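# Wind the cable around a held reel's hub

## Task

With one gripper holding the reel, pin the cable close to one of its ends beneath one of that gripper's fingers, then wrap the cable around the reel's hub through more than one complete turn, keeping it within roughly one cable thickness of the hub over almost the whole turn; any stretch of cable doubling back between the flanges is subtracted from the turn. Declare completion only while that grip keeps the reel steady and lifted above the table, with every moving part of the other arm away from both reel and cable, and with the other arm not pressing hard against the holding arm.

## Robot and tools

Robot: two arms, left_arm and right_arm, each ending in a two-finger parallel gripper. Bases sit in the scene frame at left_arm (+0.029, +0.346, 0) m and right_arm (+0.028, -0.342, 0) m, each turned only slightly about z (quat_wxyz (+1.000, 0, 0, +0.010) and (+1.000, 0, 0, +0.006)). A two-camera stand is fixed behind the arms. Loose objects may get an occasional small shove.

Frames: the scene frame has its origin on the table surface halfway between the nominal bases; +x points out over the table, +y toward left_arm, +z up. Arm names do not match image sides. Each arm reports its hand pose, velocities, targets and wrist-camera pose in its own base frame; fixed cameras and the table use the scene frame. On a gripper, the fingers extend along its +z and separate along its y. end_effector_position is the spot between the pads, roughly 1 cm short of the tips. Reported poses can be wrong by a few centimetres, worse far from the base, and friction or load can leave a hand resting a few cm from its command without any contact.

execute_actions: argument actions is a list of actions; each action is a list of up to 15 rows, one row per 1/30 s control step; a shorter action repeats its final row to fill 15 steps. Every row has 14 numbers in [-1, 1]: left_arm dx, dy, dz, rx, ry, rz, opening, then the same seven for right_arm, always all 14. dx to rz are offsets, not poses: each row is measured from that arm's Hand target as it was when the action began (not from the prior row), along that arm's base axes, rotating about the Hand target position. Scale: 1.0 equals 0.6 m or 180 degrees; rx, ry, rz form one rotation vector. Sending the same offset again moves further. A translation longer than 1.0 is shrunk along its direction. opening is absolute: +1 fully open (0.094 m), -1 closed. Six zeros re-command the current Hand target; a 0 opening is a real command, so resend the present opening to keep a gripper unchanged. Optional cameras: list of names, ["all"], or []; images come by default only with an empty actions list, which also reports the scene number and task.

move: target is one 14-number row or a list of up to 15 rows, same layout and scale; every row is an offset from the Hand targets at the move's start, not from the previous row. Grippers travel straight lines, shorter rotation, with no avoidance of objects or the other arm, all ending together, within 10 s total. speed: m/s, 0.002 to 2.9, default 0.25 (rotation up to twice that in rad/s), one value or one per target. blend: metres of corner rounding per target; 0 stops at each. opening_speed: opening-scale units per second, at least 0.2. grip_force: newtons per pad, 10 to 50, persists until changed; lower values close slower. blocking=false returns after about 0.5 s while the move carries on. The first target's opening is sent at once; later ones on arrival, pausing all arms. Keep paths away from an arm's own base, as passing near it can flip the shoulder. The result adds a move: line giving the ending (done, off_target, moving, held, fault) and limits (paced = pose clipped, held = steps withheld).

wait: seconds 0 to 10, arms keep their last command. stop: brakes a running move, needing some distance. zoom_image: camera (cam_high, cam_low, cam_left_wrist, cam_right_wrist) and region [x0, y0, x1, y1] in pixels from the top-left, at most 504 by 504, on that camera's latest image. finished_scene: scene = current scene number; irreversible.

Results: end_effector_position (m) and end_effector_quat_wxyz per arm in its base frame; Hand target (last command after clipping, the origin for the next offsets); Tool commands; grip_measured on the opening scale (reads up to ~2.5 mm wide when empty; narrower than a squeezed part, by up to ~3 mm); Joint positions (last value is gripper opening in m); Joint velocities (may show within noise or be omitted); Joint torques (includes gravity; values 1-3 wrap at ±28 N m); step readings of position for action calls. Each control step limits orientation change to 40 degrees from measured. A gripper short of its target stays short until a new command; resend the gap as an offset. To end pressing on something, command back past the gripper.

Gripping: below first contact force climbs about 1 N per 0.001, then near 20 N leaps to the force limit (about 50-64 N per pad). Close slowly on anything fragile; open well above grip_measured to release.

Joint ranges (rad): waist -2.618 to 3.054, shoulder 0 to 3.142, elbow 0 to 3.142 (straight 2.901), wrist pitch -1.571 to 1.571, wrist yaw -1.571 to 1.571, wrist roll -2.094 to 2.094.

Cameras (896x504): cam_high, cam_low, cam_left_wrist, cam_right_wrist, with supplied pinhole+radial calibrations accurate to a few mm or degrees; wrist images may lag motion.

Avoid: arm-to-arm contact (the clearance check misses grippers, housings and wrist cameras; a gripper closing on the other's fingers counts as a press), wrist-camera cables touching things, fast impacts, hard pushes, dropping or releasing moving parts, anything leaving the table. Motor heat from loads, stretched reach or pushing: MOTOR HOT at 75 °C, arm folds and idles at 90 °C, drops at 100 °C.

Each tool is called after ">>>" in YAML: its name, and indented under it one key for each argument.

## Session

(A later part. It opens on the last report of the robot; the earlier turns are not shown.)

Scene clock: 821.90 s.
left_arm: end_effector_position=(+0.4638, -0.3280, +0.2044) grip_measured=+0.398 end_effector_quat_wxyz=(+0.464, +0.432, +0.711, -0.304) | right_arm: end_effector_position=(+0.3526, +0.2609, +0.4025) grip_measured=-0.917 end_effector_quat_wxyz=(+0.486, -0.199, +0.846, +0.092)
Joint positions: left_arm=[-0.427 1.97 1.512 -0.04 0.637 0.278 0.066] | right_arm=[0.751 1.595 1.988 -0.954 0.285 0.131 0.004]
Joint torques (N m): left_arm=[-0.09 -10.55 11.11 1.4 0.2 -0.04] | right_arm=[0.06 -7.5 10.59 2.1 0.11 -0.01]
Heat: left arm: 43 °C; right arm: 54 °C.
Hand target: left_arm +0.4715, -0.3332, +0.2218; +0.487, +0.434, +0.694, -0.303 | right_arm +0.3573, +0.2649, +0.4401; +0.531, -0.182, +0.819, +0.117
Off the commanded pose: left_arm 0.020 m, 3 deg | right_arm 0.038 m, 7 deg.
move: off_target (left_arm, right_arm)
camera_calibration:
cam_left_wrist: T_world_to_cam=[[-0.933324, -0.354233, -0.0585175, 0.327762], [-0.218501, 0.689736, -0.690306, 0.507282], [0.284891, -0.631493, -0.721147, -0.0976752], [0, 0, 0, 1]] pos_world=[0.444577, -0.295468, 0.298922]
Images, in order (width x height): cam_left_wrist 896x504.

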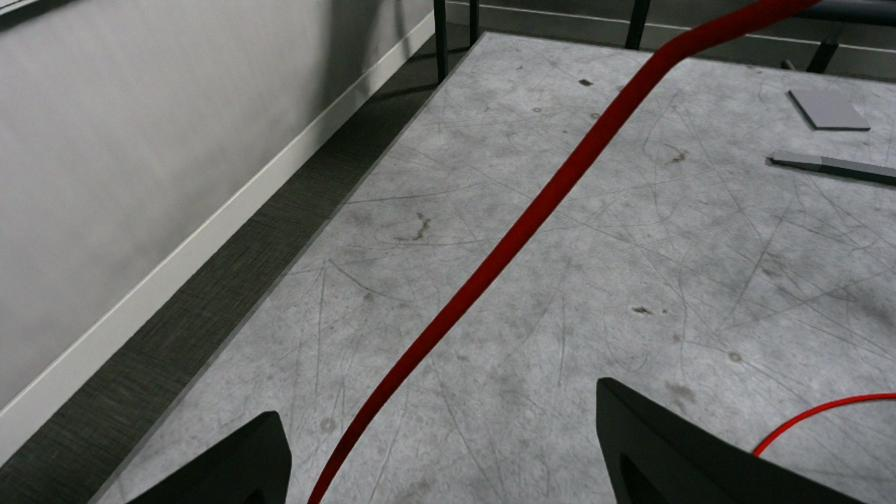

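>>> move:
  target: [0,0,0,0,0,0,-1, 0,0,0,0,0,0,-1]
  opening_speed: 0.7
  cameras: ["cam_left_wrist","cam_low"]

Scene clock: 830.33 s.
left_arm: end_effector_position=(+0.4639, -0.3280, +0.2044) grip_measured=-0.991 end_effector_quat_wxyz=(+0.464, +0.432, +0.711, -0.305) | right_arm: end_effector_position=(+0.3526, +0.2609, +0.4025) grip_measured=-0.917 end_effector_quat_wxyz=(+0.486, -0.199, +0.846, +0.092)
Joint positions: left_arm=[-0.427 1.97 1.512 -0.04 0.636 0.277 0] | right_arm=[0.751 1.595 1.988 -0.954 0.285 0.131 0.004]
Joint torques (N m): left_arm=[-0.16 -10.56 11.17 1.39 0.18 -0.03] | right_arm=[0.05 -7.49 10.61 2.1 0.1 -0.02]
Heat: left arm: 44 °C; right arm: 55 °C.
Hand target: left_arm +0.4714, -0.3332, +0.2219; +0.487, +0.434, +0.694, -0.303 | right_arm +0.3573, +0.2649, +0.4401; +0.531, -0.182, +0.819, +0.117
Off the commanded pose: left_arm 0.020 m, 3 deg | right_arm 0.038 m, 7 deg.
move: off_target (left_arm, right_arm)
camera_calibration:
cam_left_wrist: T_world_to_cam=[[-0.933097, -0.354969, -0.0576855, 0.32729], [-0.219595, 0.689418, -0.690276, 0.507686], [0.284796, -0.631427, -0.721243, -0.0976134], [0, 0, 0, 1]] pos_world=[0.444678, -0.295466, 0.29892]
Images, in order (width x height): cam_low 896x504, cam_left_wrist 896x504.

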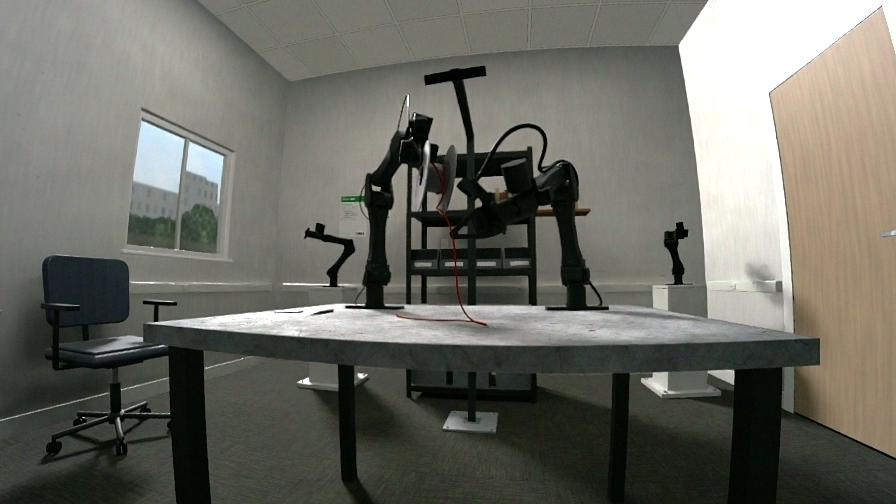

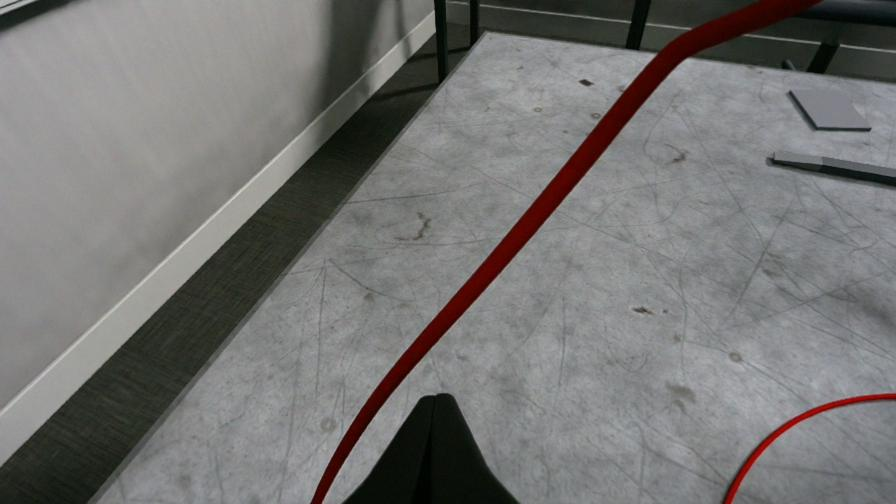

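>>> move:
  target:
    - [-0.035,0.07,0.03,0,0,0,0.4, 0,0,0,0,0,0,-1]
    - [0.02,0.09,0.03,0,0,0,0.4, 0,0,0,0,0,0,-1]
    - [0.055,0.02,0.0,0,0,0,0.4, 0,0,0,0,0,0,-1]
  speed: 0.12
  cameras: ["cam_left_wrist"]

Scene clock: 840.83 s.
left_arm: end_effector_position=(+0.4967, -0.3175, +0.2051) grip_measured=+0.398 end_effector_quat_wxyz=(+0.464, +0.432, +0.710, -0.306) | right_arm: end_effector_position=(+0.3526, +0.2609, +0.4025) grip_measured=-0.917 end_effector_quat_wxyz=(+0.486, -0.199, +0.846, +0.092)
Joint positions: left_arm=[-0.376 2.072 1.666 -0.109 0.684 0.307 0.066] | right_arm=[0.751 1.595 1.988 -0.954 0.285 0.131 0.004]
Joint torques (N m): left_arm=[-0.05 -11.37 11.21 1.37 0.24 -0.03] | right_arm=[0.05 -7.46 10.56 2.1 0.11 -0.01]
Heat: left arm: 45 °C; right arm: 55 °C.
Hand target: left_arm +0.5044, -0.3213, +0.2220; +0.487, +0.434, +0.694, -0.303 | right_arm +0.3573, +0.2649, +0.4401; +0.531, -0.182, +0.819, +0.117
Off the commanded pose: left_arm 0.019 m, 3 deg | right_arm 0.038 m, 7 deg.
move: off_target (left_arm, right_arm)
camera_calibration:
cam_left_wrist: T_world_to_cam=[[-0.933514, -0.353929, -0.0573183, 0.362151], [-0.218197, 0.687656, -0.692473, 0.507341], [0.284501, -0.633927, -0.719163, -0.100895], [0, 0, 0, 1]] pos_world=[0.477478, -0.284661, 0.299518]
Images, in order (width x height): cam_left_wrist 896x504.

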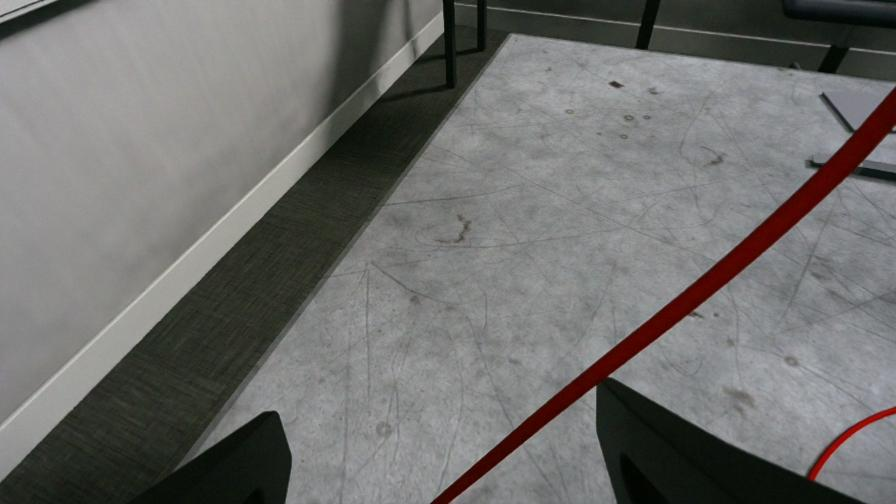

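>>> move:
  target: [0,0,0,0,0,0,-1, 0,0,0,0,0,0,-1]
  opening_speed: 0.7
  cameras: ["cam_left_wrist","cam_low"]

>>> zoom_image:
  camera: "cam_low"
  region: [400, 120, 560, 340]

Scene clock: 851.73 s.
left_arm: end_effector_position=(+0.4967, -0.3174, +0.2051) grip_measured=-0.961 end_effector_quat_wxyz=(+0.464, +0.431, +0.710, -0.306) | right_arm: end_effector_position=(+0.3526, +0.2609, +0.4025) grip_measured=-0.917 end_effector_quat_wxyz=(+0.486, -0.199, +0.846, +0.092)
Joint positions: left_arm=[-0.376 2.072 1.666 -0.109 0.683 0.306 0.002] | right_arm=[0.751 1.595 1.988 -0.954 0.285 0.131 0.004]
Joint torques (N m): left_arm=[-0.03 -11.4 11.18 1.36 0.19 -0.03] | right_arm=[0.05 -7.5 10.58 2.1 0.11 -0.01]
Heat: left arm: 46 °C; right arm: 55 °C.
Hand target: left_arm +0.5044, -0.3213, +0.2220; +0.487, +0.434, +0.694, -0.303 | right_arm +0.3573, +0.2649, +0.4401; +0.531, -0.182, +0.819, +0.117
Off the commanded pose: left_arm 0.019 m, 3 deg | right_arm 0.038 m, 7 deg.
move: off_target (left_arm, right_arm)
camera_calibration:
cam_left_wrist: T_world_to_cam=[[-0.933329, -0.354506, -0.0567699, 0.361863], [-0.218993, 0.687442, -0.692434, 0.5076], [0.284498, -0.633837, -0.719244, -0.100809], [0, 0, 0, 1]] pos_world=[0.477578, -0.28456, 0.299517]
Images, in order (width x height): cam_low 896x504, cam_left_wrist 896x504.

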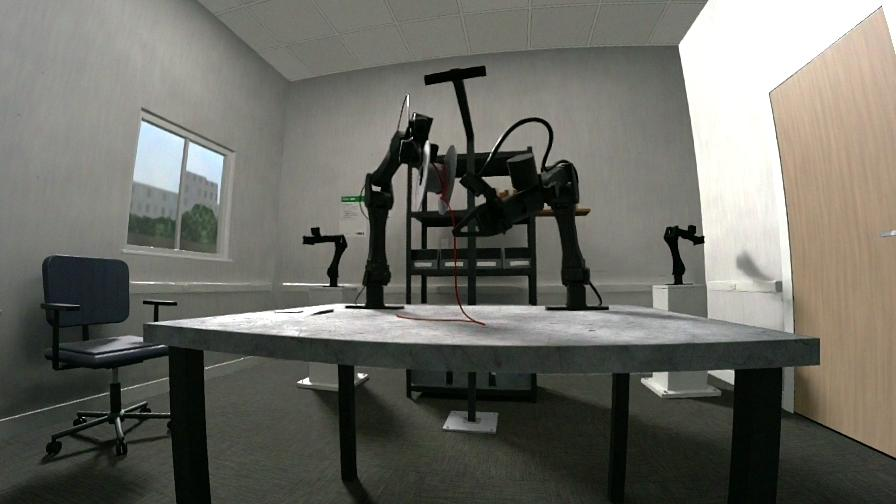

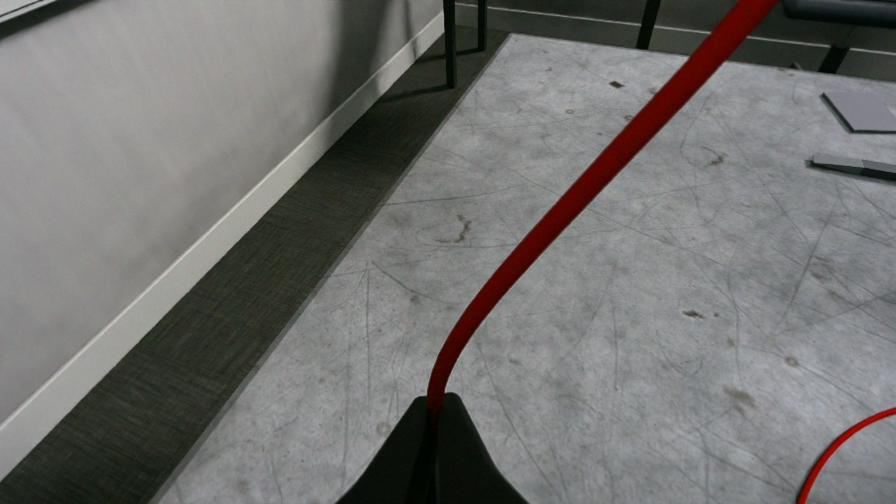

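Scaled by 2.291 from the camera's 896x504 image, which has a finer 1280x720 frame.

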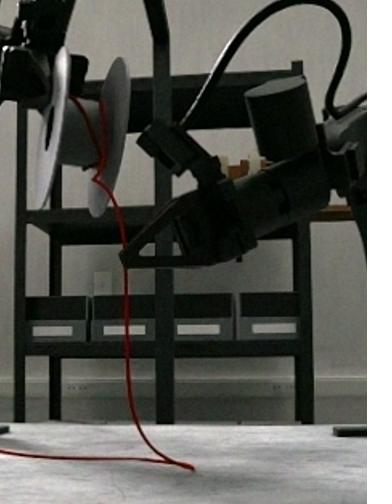

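>>> move:
  target: [-0.15,-0.065,-0.065,0,0,0,-1, 0,0,0,0,0,0,-1]
  speed: 0.08
  cameras: ["cam_right_wrist","cam_low"]

>>> zoom_image:
  camera: "cam_low"
  region: [400, 120, 560, 340]

Scene clock: 861.73 s.
left_arm: end_effector_position=(+0.4149, -0.3590, +0.1576) grip_measured=-0.962 end_effector_quat_wxyz=(+0.460, +0.435, +0.713, -0.303) | right_arm: end_effector_position=(+0.3519, +0.2603, +0.4004) grip_measured=-0.917 end_effector_quat_wxyz=(+0.483, -0.200, +0.848, +0.090)
Joint positions: left_arm=[-0.548 1.923 1.252 0.197 0.529 0.22 0.002] | right_arm=[0.751 1.596 1.988 -0.962 0.285 0.131 0.004]
Joint torques (N m): left_arm=[-0.29 -13.52 7.19 1.46 0.14 -0.04] | right_arm=[0.05 -7.71 10.47 2.16 0.11 -0.02]
Heat: left arm: 46 °C; right arm: 54 °C.
Hand target: left_arm +0.4144, -0.3603, +0.1828; +0.487, +0.434, +0.694, -0.303 | right_arm +0.3573, +0.2649, +0.4401; +0.531, -0.182, +0.819, +0.117
Off the commanded pose: left_arm 0.025 m, 4 deg | right_arm 0.040 m, 7 deg.
move: off_target (left_arm, right_arm)
camera_calibration:
cam_right_wrist: T_world_to_cam=[[0.349437, -0.935628, -0.0499362, 0.139832], [-0.778205, -0.260136, -0.571599, 0.605482], [0.521814, 0.238598, -0.819012, 0.174342], [0, 0, 0, 1]] pos_world=[0.331353, 0.24674, 0.495864]
Images, in order (width x height): cam_low 896x504, cam_right_wrist 896x504.

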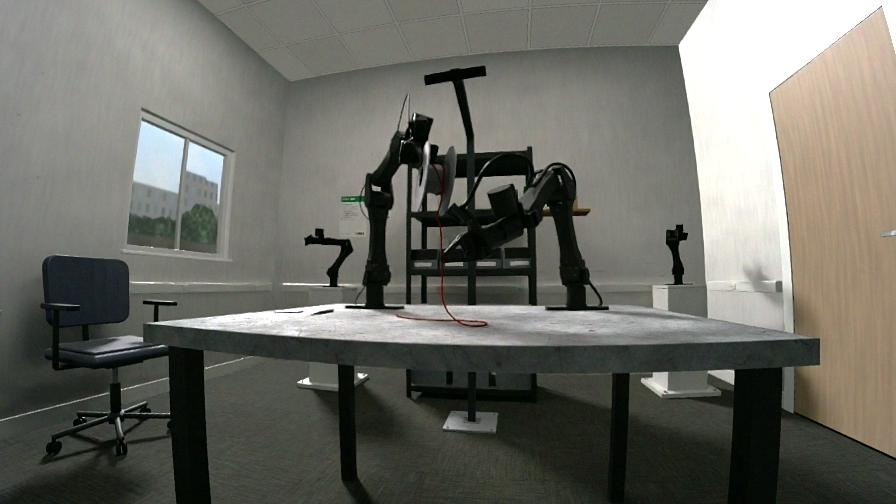

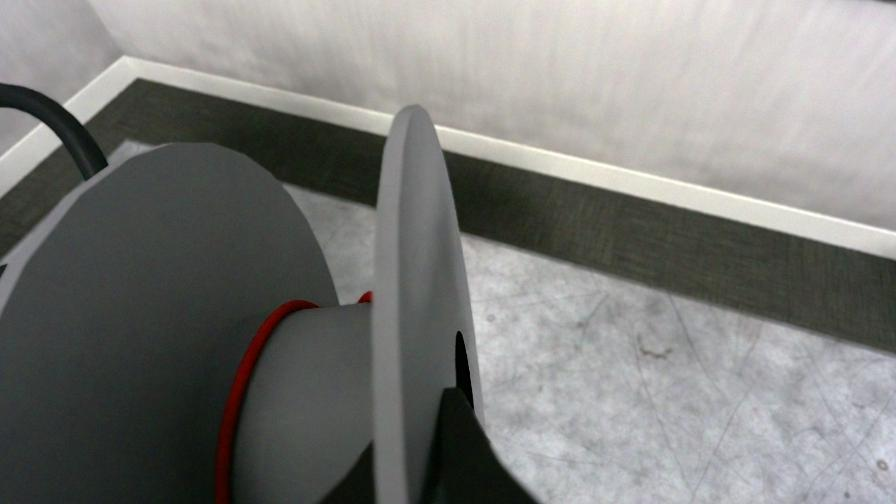

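Scaled by 2.291 from the camera's 896x504 image, which has a finer 1280x720 frame.

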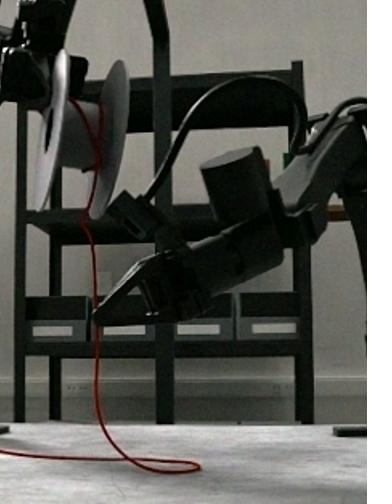

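>>> move:
  target: [0,0,0,0,0,0,0.0, 0.0,0.0,0,0,0,0,-1]
  opening_speed: 0.6

>>> move:
  target:
    - [-0.08,0.17,0.065,0,0,0,0, 0,0,0,0,0,0,-1]
    - [-0.2,0.3,0.1,0,0,0,0, 0,0,0,0,0,0,-1]
  speed: 0.15
  blend: [0.03,0]
  cameras: ["cam_right_wrist","cam_left_wrist","cam_low","cam_high"]

>>> zoom_image:
  camera: "cam_low"
  region: [390, 110, 510, 230]

>>> zoom_image:
  camera: "cam_right_wrist"
  region: [150, 240, 450, 504]

Scene clock: 872.67 s.
left_arm: end_effector_position=(+0.4151, -0.3589, +0.1576) grip_measured=-0.002 end_effector_quat_wxyz=(+0.460, +0.435, +0.713, -0.302) | right_arm: end_effector_position=(+0.3519, +0.2603, +0.4004) grip_measured=-0.917 end_effector_quat_wxyz=(+0.483, -0.200, +0.848, +0.090)
Joint positions: left_arm=[-0.548 1.923 1.252 0.197 0.528 0.22 0.047] | right_arm=[0.751 1.596 1.988 -0.962 0.285 0.131 0.004]
Joint torques (N m): left_arm=[-0.32 -13.63 7.25 1.45 0.11 -0.05] | right_arm=[0.08 -7.71 10.47 2.16 0.1 -0.02]
Heat: left arm: 45 °C; right arm: 53 °C.
Hand target: left_arm +0.4144, -0.3603, +0.1828; +0.487, +0.434, +0.695, -0.303 | right_arm +0.3573, +0.2649, +0.4401; +0.531, -0.182, +0.819, +0.117
Off the commanded pose: left_arm 0.025 m, 4 deg | right_arm 0.040 m, 7 deg.
move: off_target (left_arm, right_arm)

Scene clock: 875.07 s.
left_arm: end_effector_position=(+0.2985, -0.1801, +0.2376) grip_measured=-0.002 end_effector_quat_wxyz=(+0.481, +0.426, +0.705, -0.300) | right_arm: end_effector_position=(+0.3519, +0.2603, +0.4004) grip_measured=-0.917 end_effector_quat_wxyz=(+0.483, -0.200, +0.848, +0.090)
Joint positions: left_arm=[-0.139 1.159 0.843 -0.275 0.872 0.461 0.047] | right_arm=[0.751 1.596 1.988 -0.962 0.285 0.131 0.004]
Joint torques (N m): left_arm=[0.61 -4.6 7.98 0.98 0.55 0.19] | right_arm=[0.05 -7.72 10.47 2.18 0.1 -0.02]
Heat: left arm: 45 °C; right arm: 52 °C.
Hand target: left_arm +0.2944, -0.1802, +0.2429; +0.487, +0.434, +0.694, -0.303 | right_arm +0.3573, +0.2649, +0.4401; +0.531, -0.182, +0.819, +0.117
Off the commanded pose: left_arm 0.007 m, 2 deg | right_arm 0.040 m, 7 deg.
move: off_target (right_arm)
camera_calibration:
cam_left_wrist: T_world_to_cam=[[-0.9245, -0.372718, -0.0798819, 0.226831], [-0.21065, 0.674213, -0.707859, 0.39106], [0.317689, -0.637588, -0.701823, 0.0513043], [0, 0, 0, 1]] pos_world=[0.275783, -0.146403, 0.330942]
cam_right_wrist: T_world_to_cam=[[0.349437, -0.935628, -0.0499362, 0.139832], [-0.778205, -0.260136, -0.571599, 0.605482], [0.521814, 0.238598, -0.819012, 0.174342], [0, 0, 0, 1]] pos_world=[0.331353, 0.24674, 0.495864]

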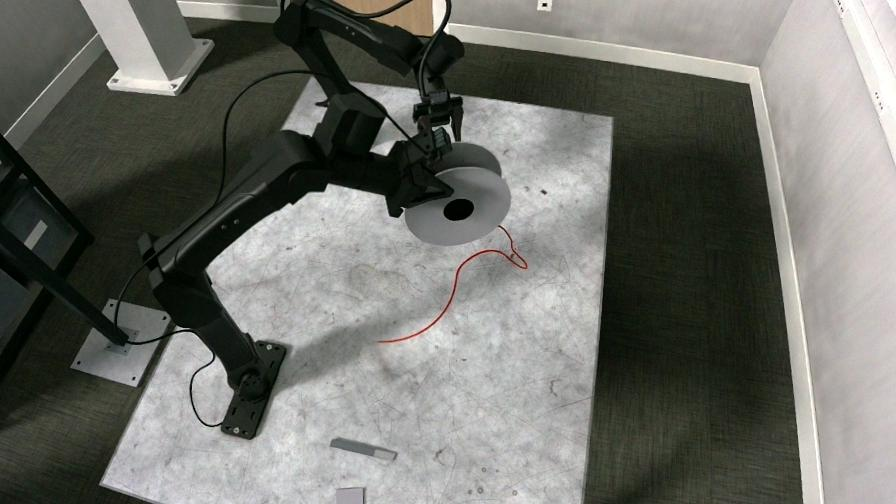

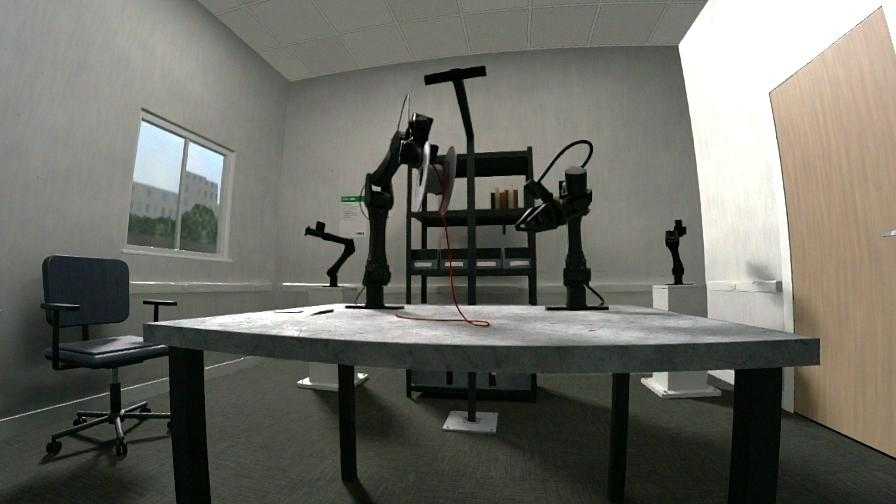

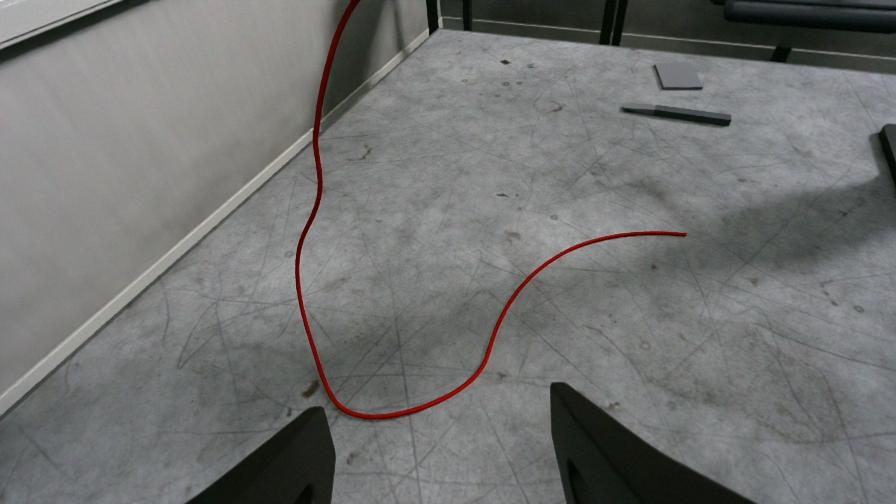

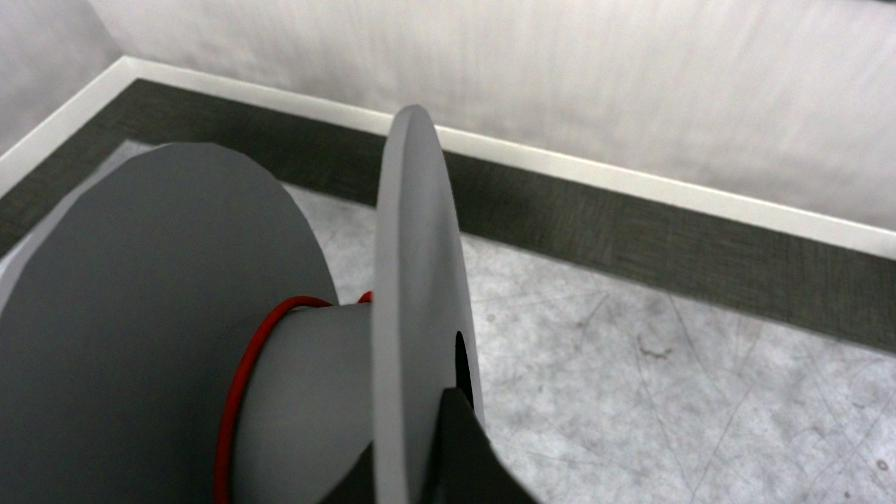

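Scaled by 4.200 from the camera's 896x504 image, which has a finer 1280x720 frame.

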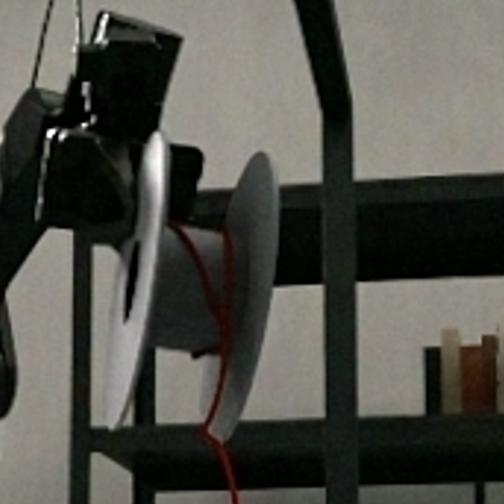

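Scaled by 1.680 from the camera's 896x504 image, which has a finer 1280x720 frame.

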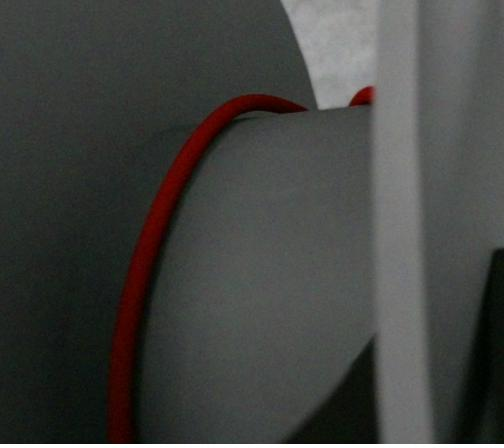

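>>> finished_scene:
  scene: 2

The scene is finished: the task was done.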